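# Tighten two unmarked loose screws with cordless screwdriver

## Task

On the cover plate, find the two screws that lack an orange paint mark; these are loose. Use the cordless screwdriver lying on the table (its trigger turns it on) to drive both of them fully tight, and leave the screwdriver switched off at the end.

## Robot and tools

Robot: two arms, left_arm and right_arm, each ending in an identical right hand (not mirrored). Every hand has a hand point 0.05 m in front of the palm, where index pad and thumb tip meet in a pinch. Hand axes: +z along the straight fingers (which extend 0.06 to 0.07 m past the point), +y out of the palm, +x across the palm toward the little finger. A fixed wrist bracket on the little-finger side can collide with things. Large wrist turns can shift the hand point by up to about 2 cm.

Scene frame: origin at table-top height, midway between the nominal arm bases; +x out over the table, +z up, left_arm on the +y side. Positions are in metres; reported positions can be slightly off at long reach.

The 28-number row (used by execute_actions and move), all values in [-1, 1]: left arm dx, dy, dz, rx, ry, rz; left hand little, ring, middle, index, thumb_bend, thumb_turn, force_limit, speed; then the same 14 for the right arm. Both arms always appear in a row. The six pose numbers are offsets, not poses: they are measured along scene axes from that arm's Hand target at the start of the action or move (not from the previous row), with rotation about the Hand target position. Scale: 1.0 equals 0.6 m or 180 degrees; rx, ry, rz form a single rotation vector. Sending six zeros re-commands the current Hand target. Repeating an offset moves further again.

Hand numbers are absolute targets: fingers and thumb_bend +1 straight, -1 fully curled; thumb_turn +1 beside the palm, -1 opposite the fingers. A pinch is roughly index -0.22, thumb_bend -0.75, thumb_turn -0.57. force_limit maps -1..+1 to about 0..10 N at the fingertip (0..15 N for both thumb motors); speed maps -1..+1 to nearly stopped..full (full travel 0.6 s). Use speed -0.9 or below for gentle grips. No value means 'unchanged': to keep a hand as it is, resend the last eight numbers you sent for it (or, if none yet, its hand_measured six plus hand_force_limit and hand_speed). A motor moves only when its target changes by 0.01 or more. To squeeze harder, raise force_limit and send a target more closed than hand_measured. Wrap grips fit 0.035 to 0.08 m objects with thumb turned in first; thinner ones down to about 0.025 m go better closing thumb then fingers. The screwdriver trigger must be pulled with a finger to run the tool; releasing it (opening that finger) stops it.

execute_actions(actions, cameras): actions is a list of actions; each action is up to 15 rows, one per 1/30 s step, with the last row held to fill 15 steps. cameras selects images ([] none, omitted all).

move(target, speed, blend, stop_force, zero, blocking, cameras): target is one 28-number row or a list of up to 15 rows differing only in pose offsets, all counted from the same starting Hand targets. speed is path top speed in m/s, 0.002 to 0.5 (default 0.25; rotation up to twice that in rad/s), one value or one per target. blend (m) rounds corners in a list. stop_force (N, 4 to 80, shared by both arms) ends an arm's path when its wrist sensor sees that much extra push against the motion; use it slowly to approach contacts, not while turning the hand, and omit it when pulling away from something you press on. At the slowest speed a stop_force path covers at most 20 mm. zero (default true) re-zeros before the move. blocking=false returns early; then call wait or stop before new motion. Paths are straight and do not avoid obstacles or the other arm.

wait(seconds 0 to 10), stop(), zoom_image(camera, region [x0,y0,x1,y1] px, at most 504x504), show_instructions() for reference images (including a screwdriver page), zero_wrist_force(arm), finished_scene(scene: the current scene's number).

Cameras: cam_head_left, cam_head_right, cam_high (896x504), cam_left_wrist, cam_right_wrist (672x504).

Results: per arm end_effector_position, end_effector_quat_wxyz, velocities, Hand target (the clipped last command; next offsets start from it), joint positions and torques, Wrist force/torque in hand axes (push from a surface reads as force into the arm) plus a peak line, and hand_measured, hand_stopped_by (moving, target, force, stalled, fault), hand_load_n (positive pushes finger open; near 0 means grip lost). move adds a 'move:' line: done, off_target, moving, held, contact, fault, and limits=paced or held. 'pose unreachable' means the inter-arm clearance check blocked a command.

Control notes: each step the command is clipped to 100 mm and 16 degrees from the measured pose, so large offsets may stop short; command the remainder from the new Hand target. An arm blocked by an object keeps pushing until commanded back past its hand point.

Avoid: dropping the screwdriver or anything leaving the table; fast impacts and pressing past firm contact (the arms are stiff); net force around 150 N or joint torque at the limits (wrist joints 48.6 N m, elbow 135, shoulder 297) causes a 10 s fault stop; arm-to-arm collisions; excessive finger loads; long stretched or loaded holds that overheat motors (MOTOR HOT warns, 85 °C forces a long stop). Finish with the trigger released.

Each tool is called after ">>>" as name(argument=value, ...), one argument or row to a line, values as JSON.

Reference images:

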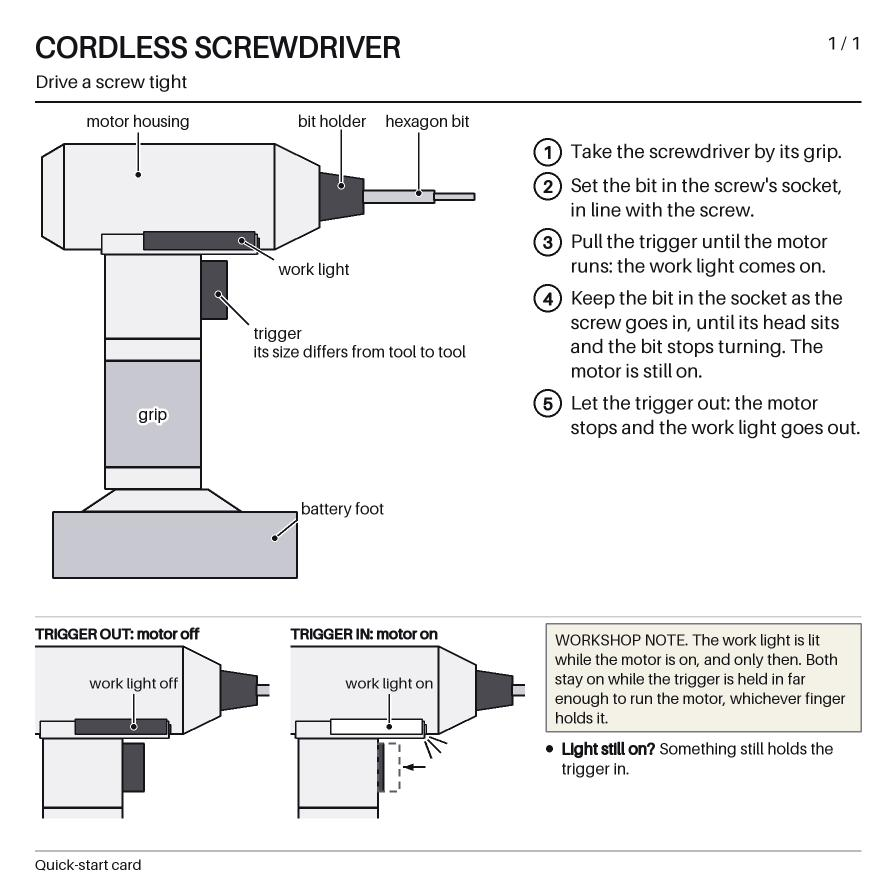

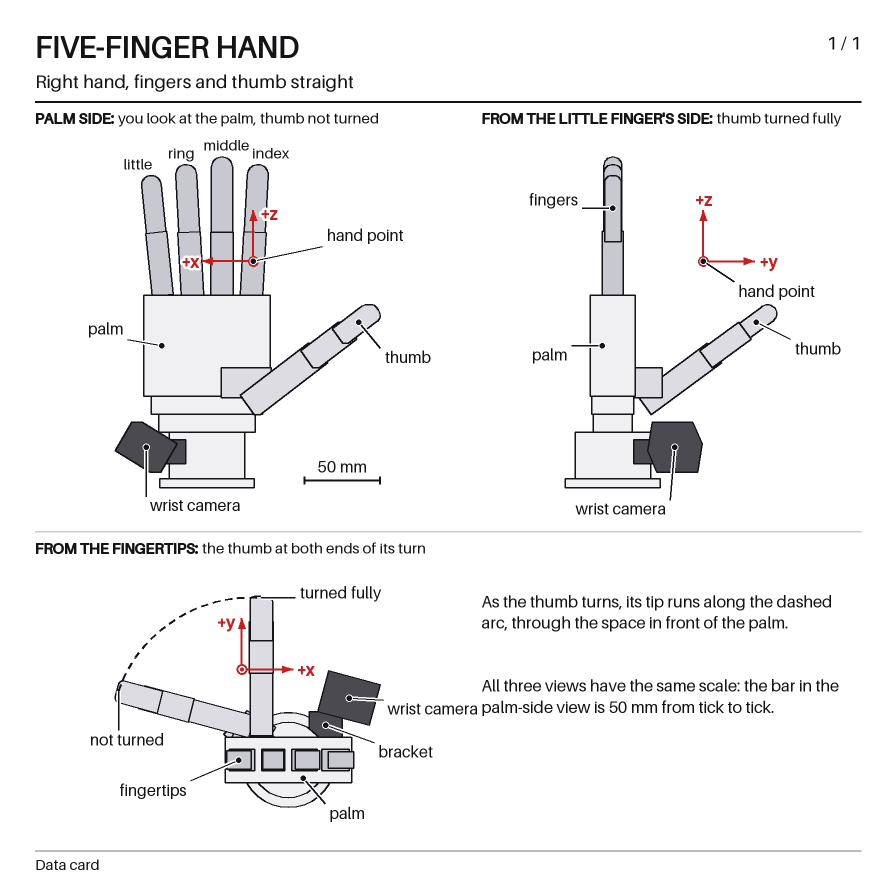

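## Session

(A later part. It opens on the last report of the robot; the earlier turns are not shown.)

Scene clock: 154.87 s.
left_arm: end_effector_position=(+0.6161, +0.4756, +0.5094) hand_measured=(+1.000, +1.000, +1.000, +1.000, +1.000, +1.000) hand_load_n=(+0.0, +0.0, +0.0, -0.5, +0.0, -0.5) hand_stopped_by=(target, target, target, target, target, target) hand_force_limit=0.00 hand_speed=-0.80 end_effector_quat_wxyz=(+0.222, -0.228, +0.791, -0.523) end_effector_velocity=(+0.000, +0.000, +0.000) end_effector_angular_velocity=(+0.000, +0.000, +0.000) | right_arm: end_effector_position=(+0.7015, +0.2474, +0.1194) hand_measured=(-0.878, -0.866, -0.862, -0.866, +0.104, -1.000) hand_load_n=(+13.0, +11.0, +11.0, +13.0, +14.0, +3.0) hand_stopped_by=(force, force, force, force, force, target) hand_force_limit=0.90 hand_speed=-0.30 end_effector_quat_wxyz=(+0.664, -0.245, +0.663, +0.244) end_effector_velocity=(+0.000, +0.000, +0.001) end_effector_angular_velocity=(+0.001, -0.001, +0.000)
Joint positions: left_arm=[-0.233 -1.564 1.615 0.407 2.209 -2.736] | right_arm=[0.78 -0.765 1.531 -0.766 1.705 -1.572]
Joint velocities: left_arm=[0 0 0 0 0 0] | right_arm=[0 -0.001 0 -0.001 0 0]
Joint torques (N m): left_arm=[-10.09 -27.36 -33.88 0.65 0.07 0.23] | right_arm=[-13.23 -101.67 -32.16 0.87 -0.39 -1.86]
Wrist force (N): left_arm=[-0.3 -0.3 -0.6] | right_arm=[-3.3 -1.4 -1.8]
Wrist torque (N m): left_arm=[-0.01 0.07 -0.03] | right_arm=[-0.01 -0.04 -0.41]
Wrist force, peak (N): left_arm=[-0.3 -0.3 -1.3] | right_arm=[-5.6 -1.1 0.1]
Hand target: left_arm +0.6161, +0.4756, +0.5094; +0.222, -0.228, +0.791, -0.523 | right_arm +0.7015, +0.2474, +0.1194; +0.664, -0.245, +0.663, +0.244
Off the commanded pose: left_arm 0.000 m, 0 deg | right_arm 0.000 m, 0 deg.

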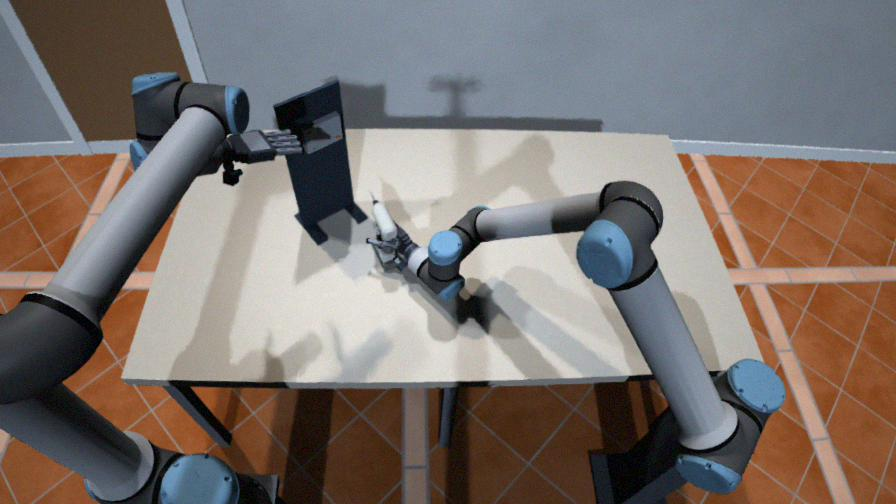

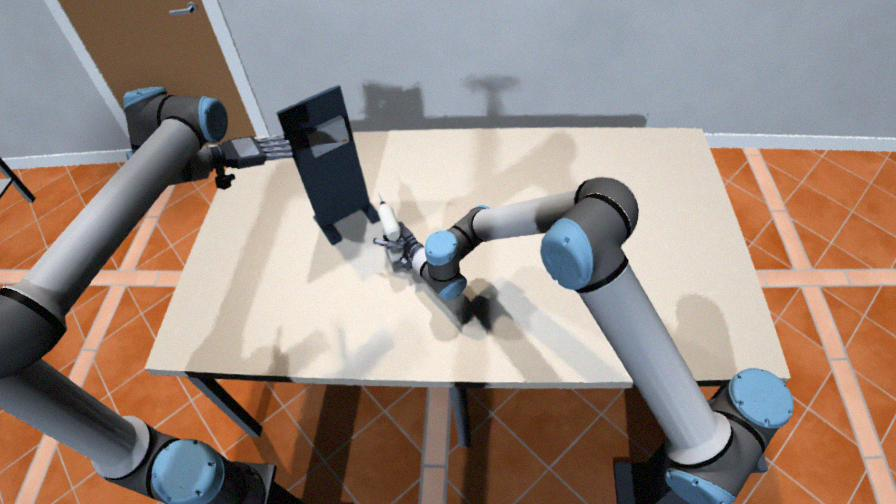

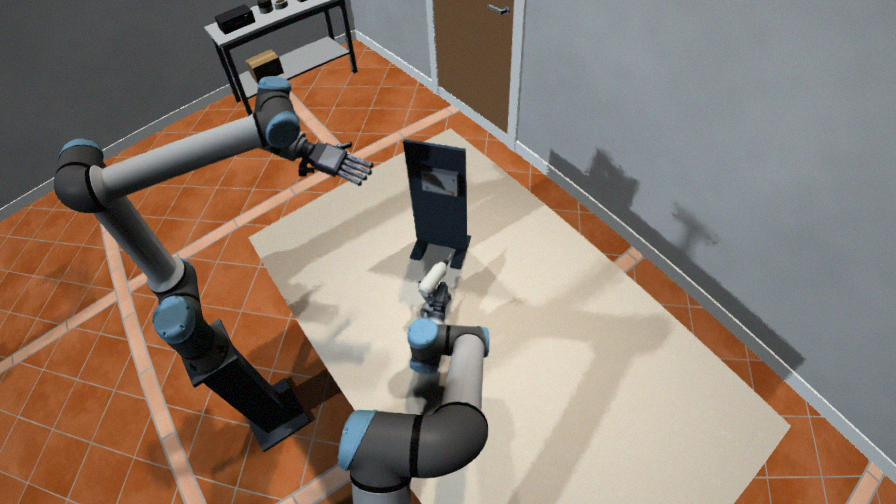

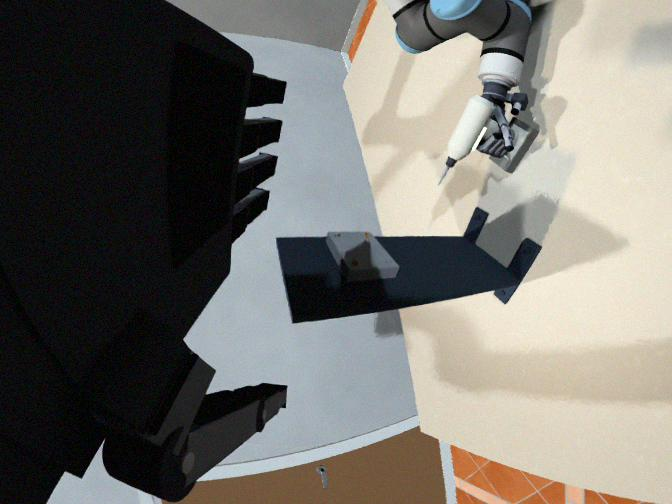

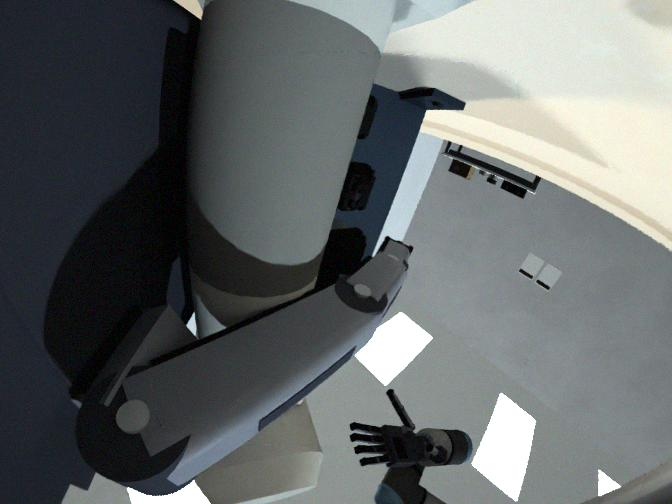

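>>> move(
  target=[
    [0,0,0,0,0,0,1,1,1,1,1,1,0,-0.8,0,0,0.1,0,0,0,-0.99,-0.99,-1,-0.3,-1,-1,0.9,-0.3],
    [0,0,0,0,0,0,1,1,1,1,1,1,0,-0.8,0,0,0.371,0,0,0,-0.99,-0.99,-1,-0.3,-1,-1,0.9,-0.3],
    [0,0,0,0,0,0,1,1,1,1,1,1,0,-0.8,0.0827,0.0565,0.371,0,0,0,-0.99,-0.99,-1,-0.3,-1,-1,0.9,-0.3],
  ],
  speed=[0.08,0.15,0.08],
  cameras=["cam_left_wrist","cam_head_right","cam_head_left"],
)

>>> zoom_image(
  camera="cam_left_wrist",
  region=[300, 160, 460, 280],
)

>>> zoom_image(
  camera="cam_head_right",
  region=[290, 100, 430, 220],
)

Scene clock: 158.20 s.
left_arm: end_effector_position=(+0.6161, +0.4756, +0.5094) hand_measured=(+1.000, +1.000, +1.000, +1.000, +1.000, +1.000) hand_load_n=(+0.0, -0.5, +0.0, +0.0, +0.0, -0.5) hand_stopped_by=(target, target, target, target, target, target) hand_force_limit=0.00 hand_speed=-0.80 end_effector_quat_wxyz=(+0.222, -0.228, +0.791, -0.523) end_effector_velocity=(+0.000, +0.000, +0.000) end_effector_angular_velocity=(+0.000, +0.000, +0.000) | right_arm: end_effector_position=(+0.7512, +0.2811, +0.3418) hand_measured=(-0.878, -0.866, -0.862, -0.300, +0.104, -1.000) hand_load_n=(+10.0, +9.5, +12.5, +0.0, +13.5, +5.0) hand_stopped_by=(force, force, force, target, force, target) hand_force_limit=0.90 hand_speed=-0.30 end_effector_quat_wxyz=(+0.663, -0.245, +0.664, +0.244) end_effector_velocity=(+0.000, +0.000, -0.001) end_effector_angular_velocity=(+0.000, +0.000, +0.000)
Joint positions: left_arm=[-0.233 -1.564 1.615 0.407 2.209 -2.736] | right_arm=[0.764 -0.892 1.299 -0.407 1.689 -1.572]
Joint velocities: left_arm=[0 0 0 0 0 0] | right_arm=[0 0.001 0 -0.001 0.001 0]
Joint torques (N m): left_arm=[-7.31 -26.76 -34.39 0.47 0.32 0.08] | right_arm=[14.89 -107.03 -47.75 -6.54 1.72 0.62]
Wrist force (N): left_arm=[-0.1 -0.3 -0.8] | right_arm=[6.5 0.0 -1.0]
Wrist torque (N m): left_arm=[0.00 0.05 -0.03] | right_arm=[-0.11 0.02 0.04]
Wrist force, peak (N): left_arm=[-0.3 -0.5 -1.2] | right_arm=[8.6 -0.3 -1.0]
Hand target: left_arm +0.6161, +0.4756, +0.5094; +0.222, -0.228, +0.791, -0.523 | right_arm +0.7511, +0.2812, +0.3419; +0.664, -0.245, +0.663, +0.244
Off the commanded pose: left_arm 0.000 m, 0 deg | right_arm 0.000 m, 0 deg.
move: done
Images, in order (width x height): cam_head_left 896x504, cam_head_right 896x504, cam_left_wrist 672x504.

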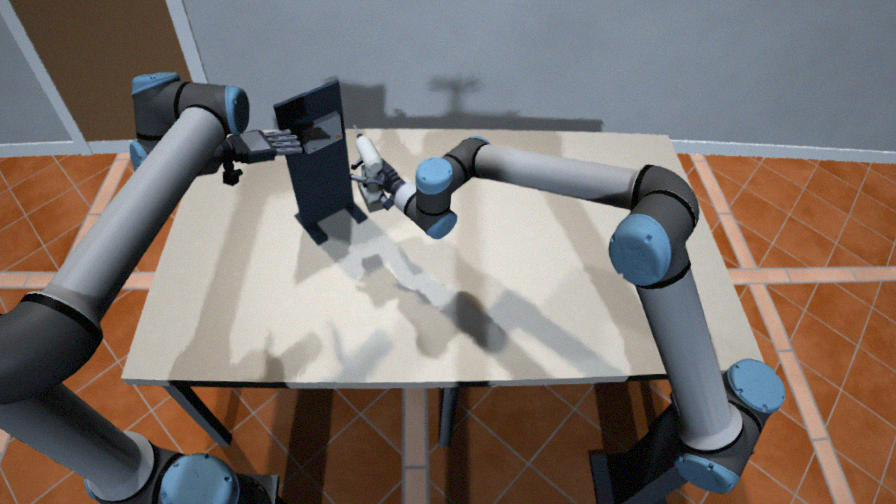

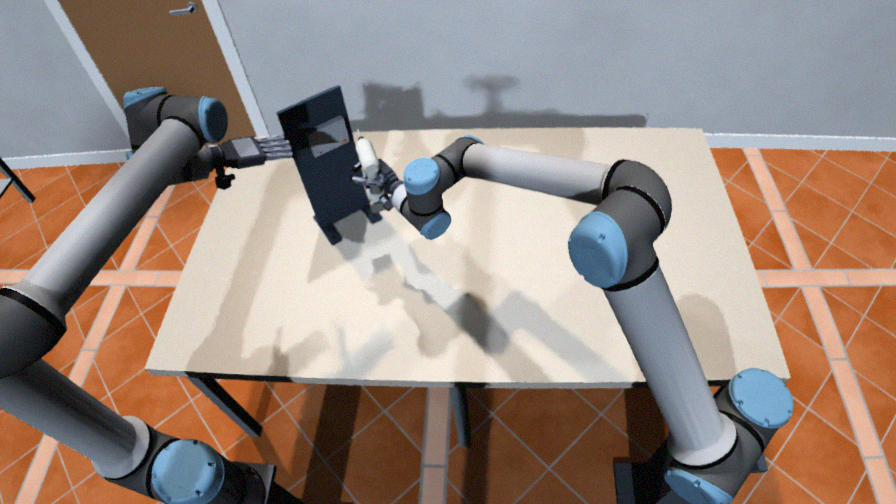

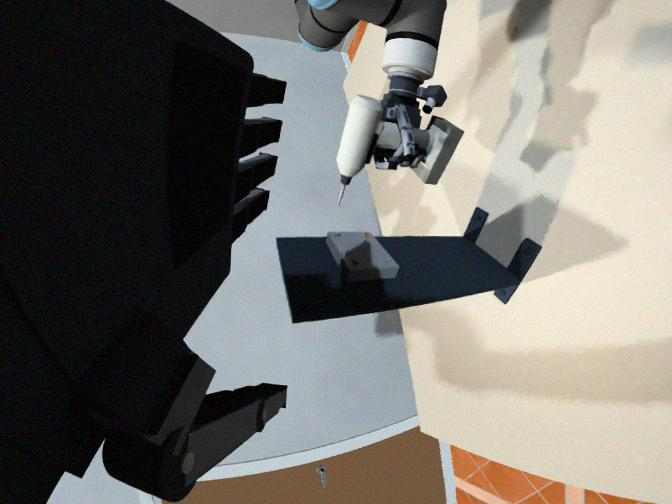

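Scaled by 3.150 from the camera's 672x504 image, which has a finer 960x720 frame.

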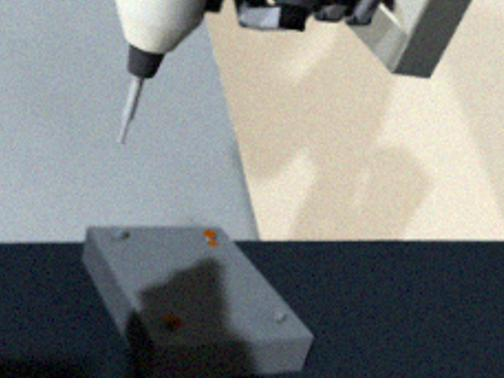

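Scaled by 3.600.

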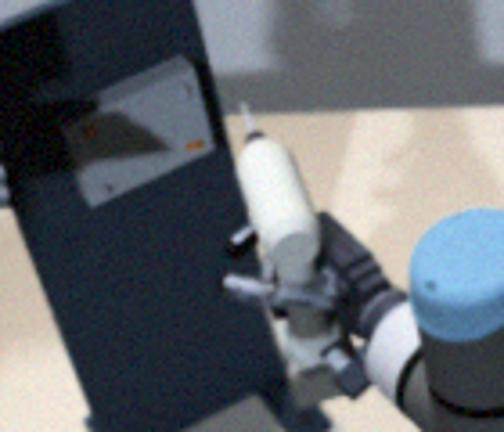

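>>> zoom_image(
  camera="cam_left_wrist",
  region=[320, 160, 370, 210],
)

>>> zoom_image(
  camera="cam_head_right",
  region=[335, 115, 385, 165],
)

>>> zoom_image(
  camera="cam_head_left",
  region=[335, 115, 385, 165],
)

>>> execute_actions(
  actions=[],
  cameras=["cam_high","cam_left_wrist","cam_head_right","cam_head_left"],
)

>>> zoom_image(
  camera="cam_high",
  region=[420, 160, 490, 230],
)

Scaled by 10.080 from the camera's 672x504 image, which has a finer 960x720 frame.

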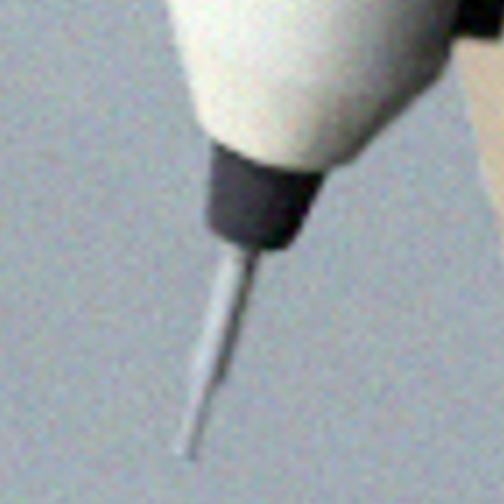

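Scaled by 10.080.

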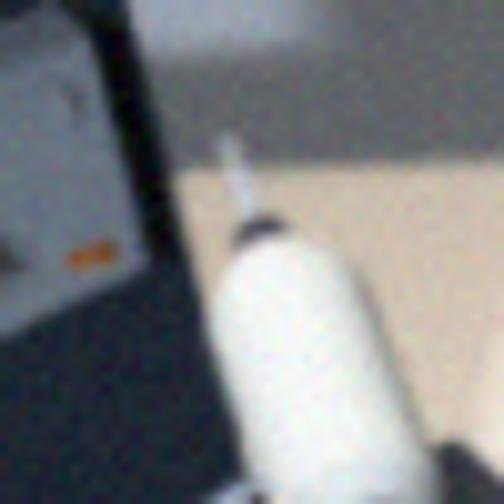

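Scaled by 10.080.

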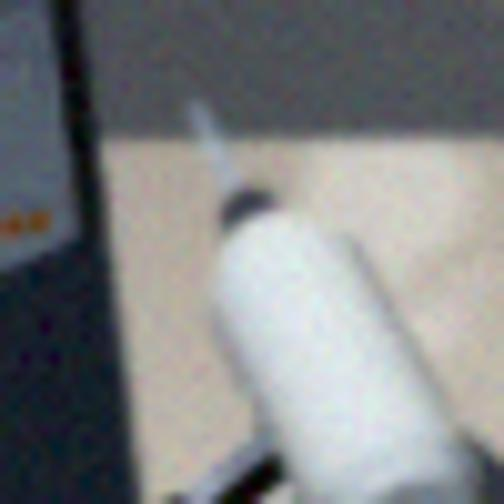

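Scene clock: 158.73 s.
left_arm: end_effector_position=(+0.6161, +0.4756, +0.5094) hand_measured=(+1.000, +1.000, +1.000, +1.000, +1.000, +1.000) hand_load_n=(+0.0, +0.0, +0.0, +0.0, +0.0, +0.0) hand_stopped_by=(target, target, target, target, target, target) hand_force_limit=0.00 hand_speed=-0.80 end_effector_quat_wxyz=(+0.222, -0.228, +0.791, -0.523) end_effector_velocity=(+0.000, -0.001, +0.000) end_effector_angular_velocity=(-0.001, +0.000, -0.002) | right_arm: end_effector_position=(+0.7511, +0.2812, +0.3419) hand_measured=(-0.878, -0.866, -0.862, -0.300, +0.104, -1.000) hand_load_n=(+10.0, +9.5, +12.0, +0.0, +13.5, +4.5) hand_stopped_by=(force, force, force, target, force, target) hand_force_limit=0.90 hand_speed=-0.30 end_effector_quat_wxyz=(+0.664, -0.245, +0.663, +0.244) end_effector_velocity=(+0.000, +0.000, +0.001) end_effector_angular_velocity=(+0.001, -0.001, +0.001)
Joint positions: left_arm=[-0.233 -1.564 1.615 0.407 2.209 -2.736] | right_arm=[0.765 -0.892 1.299 -0.407 1.689 -1.572]
Joint velocities: left_arm=[-0.001 0 0 0 0.001 0] | right_arm=[0 0 0 -0.001 -0.001 0]
Joint torques (N m): left_arm=[-12.58 -28.1 -34.64 0.31 0.12 0.1] | right_arm=[15.19 -108.87 -51.34 -6.52 2.23 0.99]
Wrist force (N): left_arm=[0.0 -0.1 -1.1] | right_arm=[6.4 -0.3 -0.7]
Wrist torque (N m): left_arm=[0.05 0.05 -0.01] | right_arm=[-0.17 0.03 0.03]
Wrist force, peak (N): left_arm=[-0.1 -0.7 -1.0] | right_arm=[6.8 0.1 -1.4]
Hand target: left_arm +0.6161, +0.4756, +0.5094; +0.222, -0.228, +0.791, -0.523 | right_arm +0.7511, +0.2812, +0.3419; +0.664, -0.245, +0.663, +0.244
Off the commanded pose: left_arm 0.000 m, 0 deg | right_arm 0.000 m, 0 deg.
Images, in order (width x height): cam_head_left 896x504, cam_head_right 896x504, cam_high 896x504, cam_left_wrist 672x504.

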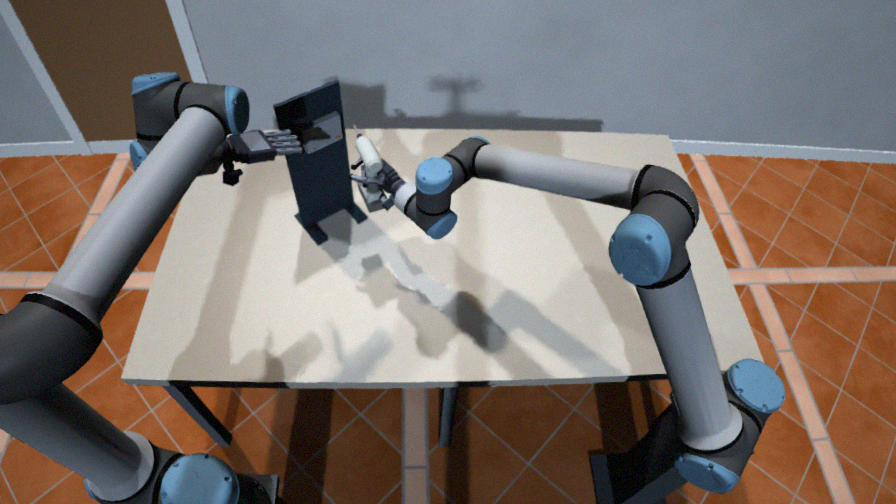

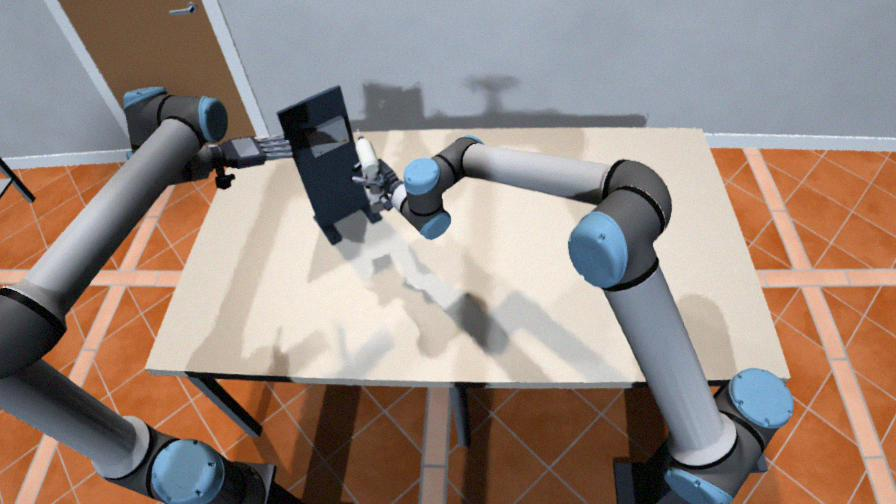

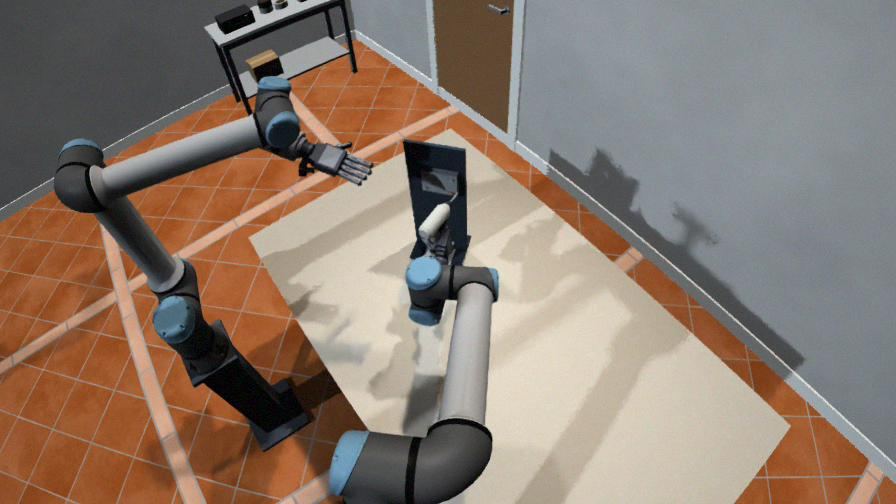

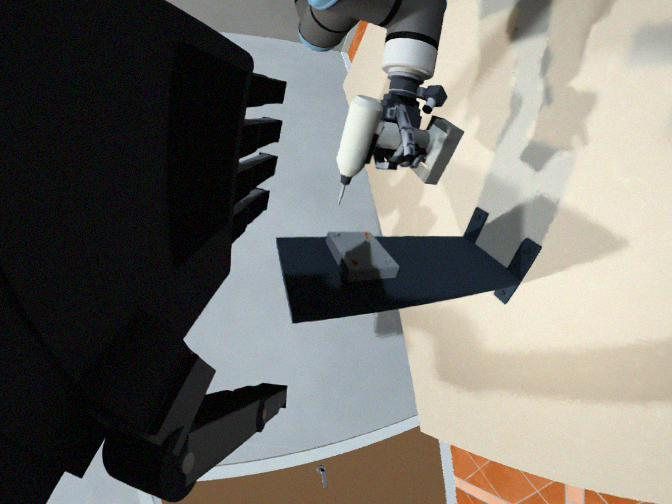

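Scaled by 7.200.

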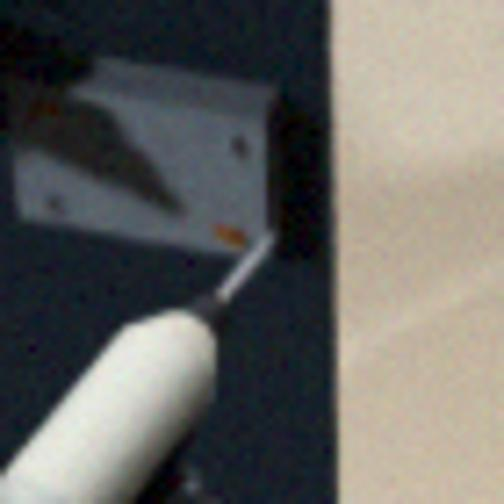

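>>> move(
  target=[0,0,0,0,0,0,1,1,1,1,1,1,0,-0.8,-0.0484,-0.0355,0,0,0,0,-0.99,-0.99,-1,-0.3,-1,-1,0.9,-0.3],
  speed=0.08,
  cameras=["cam_left_wrist","cam_head_right","cam_head_left","cam_high"],
)

>>> zoom_image(
  camera="cam_left_wrist",
  region=[320, 160, 370, 210],
)

>>> zoom_image(
  camera="cam_head_right",
  region=[335, 115, 385, 165],
)

>>> zoom_image(
  camera="cam_head_left",
  region=[335, 115, 385, 165],
)

>>> zoom_image(
  camera="cam_high",
  region=[420, 160, 490, 230],
)

Scene clock: 159.80 s.
left_arm: end_effector_position=(+0.6161, +0.4756, +0.5094) hand_measured=(+1.000, +1.000, +1.000, +1.000, +1.000, +1.000) hand_load_n=(+0.0, +0.0, +0.0, +0.0, +0.0, +0.0) hand_stopped_by=(target, target, target, target, target, target) hand_force_limit=0.00 hand_speed=-0.80 end_effector_quat_wxyz=(+0.222, -0.228, +0.791, -0.523) end_effector_velocity=(+0.000, +0.000, +0.000) end_effector_angular_velocity=(+0.000, +0.000, +0.000) | right_arm: end_effector_position=(+0.7219, +0.2599, +0.3419) hand_measured=(-0.878, -0.866, -0.862, -0.300, +0.104, -1.000) hand_load_n=(+9.5, +9.5, +12.0, +0.0, +13.5, +4.5) hand_stopped_by=(force, force, force, target, force, target) hand_force_limit=0.90 hand_speed=-0.30 end_effector_quat_wxyz=(+0.664, -0.245, +0.663, +0.244) end_effector_velocity=(+0.000, +0.000, +0.000) end_effector_angular_velocity=(+0.001, +0.000, +0.000)
Joint positions: left_arm=[-0.233 -1.564 1.615 0.407 2.209 -2.736] | right_arm=[0.773 -0.944 1.388 -0.444 1.697 -1.572]
Joint velocities: left_arm=[0.001 0 0 0.001 0 0] | right_arm=[0 0 0 -0.001 0 0]
Joint torques (N m): left_arm=[-11.98 -29 -34.82 0.27 0.52 -0.36] | right_arm=[-14.17 -105.85 -43.07 -1.57 -0.61 -0.34]
Wrist force (N): left_arm=[-0.4 -0.3 -0.6] | right_arm=[6.7 0.2 -0.9]
Wrist torque (N m): left_arm=[-0.02 0.09 -0.04] | right_arm=[-0.09 -0.02 0.05]
Wrist force, peak (N): left_arm=[-0.3 0.1 -1.2] | right_arm=[6.7 0.3 -2.3]
Hand target: left_arm +0.6161, +0.4756, +0.5094; +0.222, -0.228, +0.791, -0.523 | right_arm +0.7221, +0.2598, +0.3418; +0.664, -0.245, +0.663, +0.244
Off the commanded pose: left_arm 0.000 m, 0 deg | right_arm 0.000 m, 0 deg.
move: done
Images, in order (width x height): cam_head_left 896x504, cam_head_right 896x504, cam_high 896x504, cam_left_wrist 672x504.

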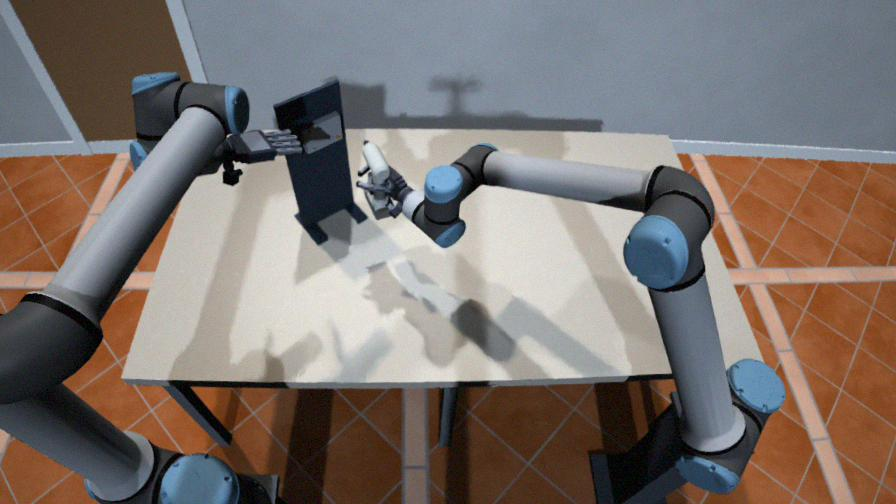

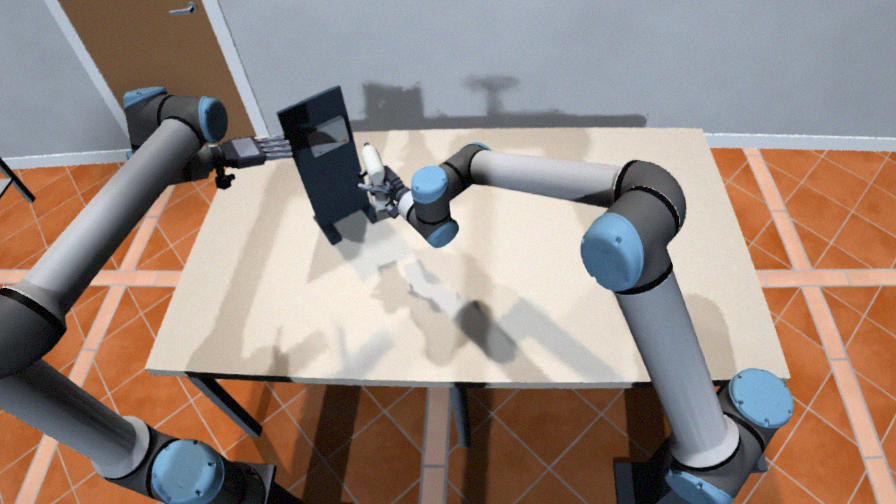

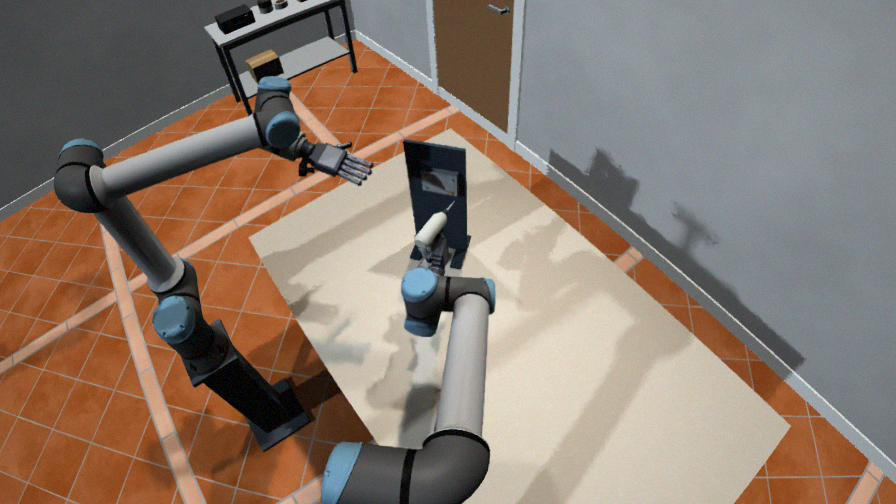

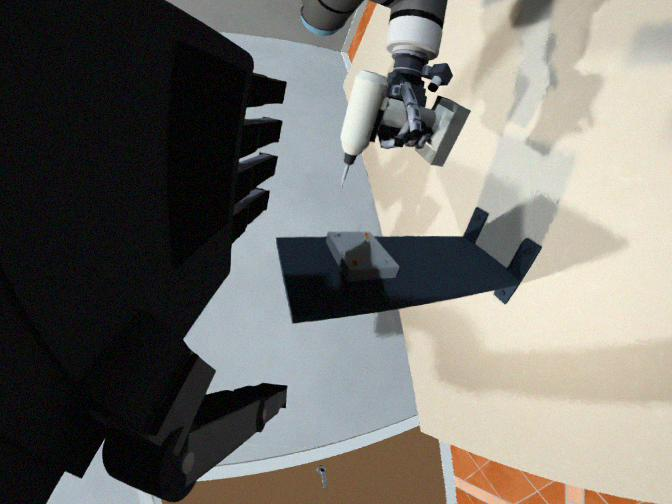

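Scaled by 10.080 from the camera's 672x504 image, which has a finer 960x720 frame.

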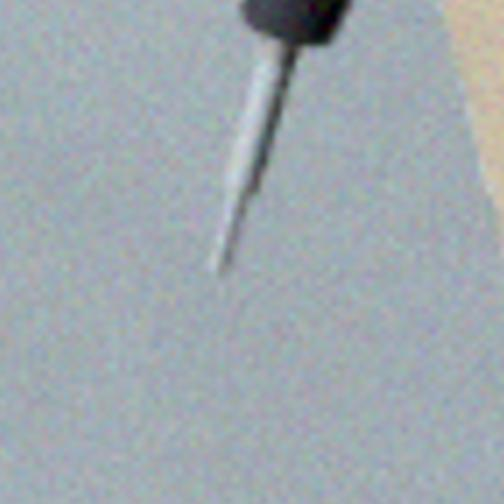

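Scaled by 10.080.

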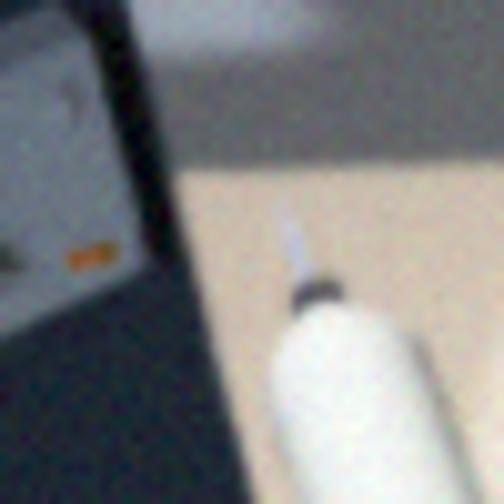

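Scaled by 10.080.

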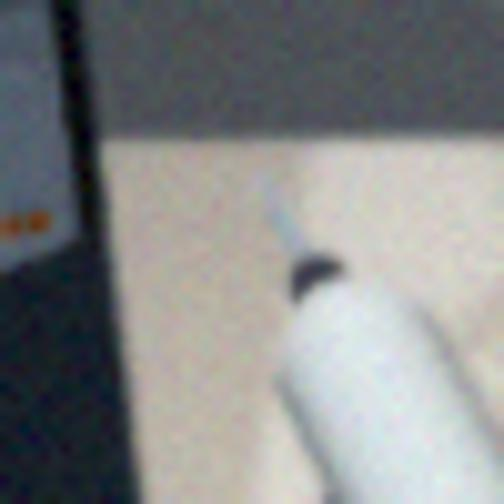

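Scaled by 7.200.

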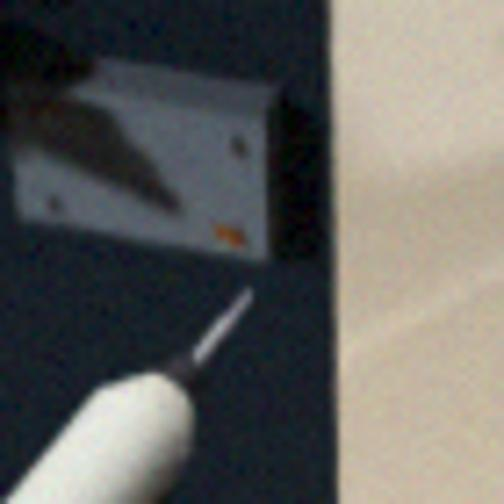

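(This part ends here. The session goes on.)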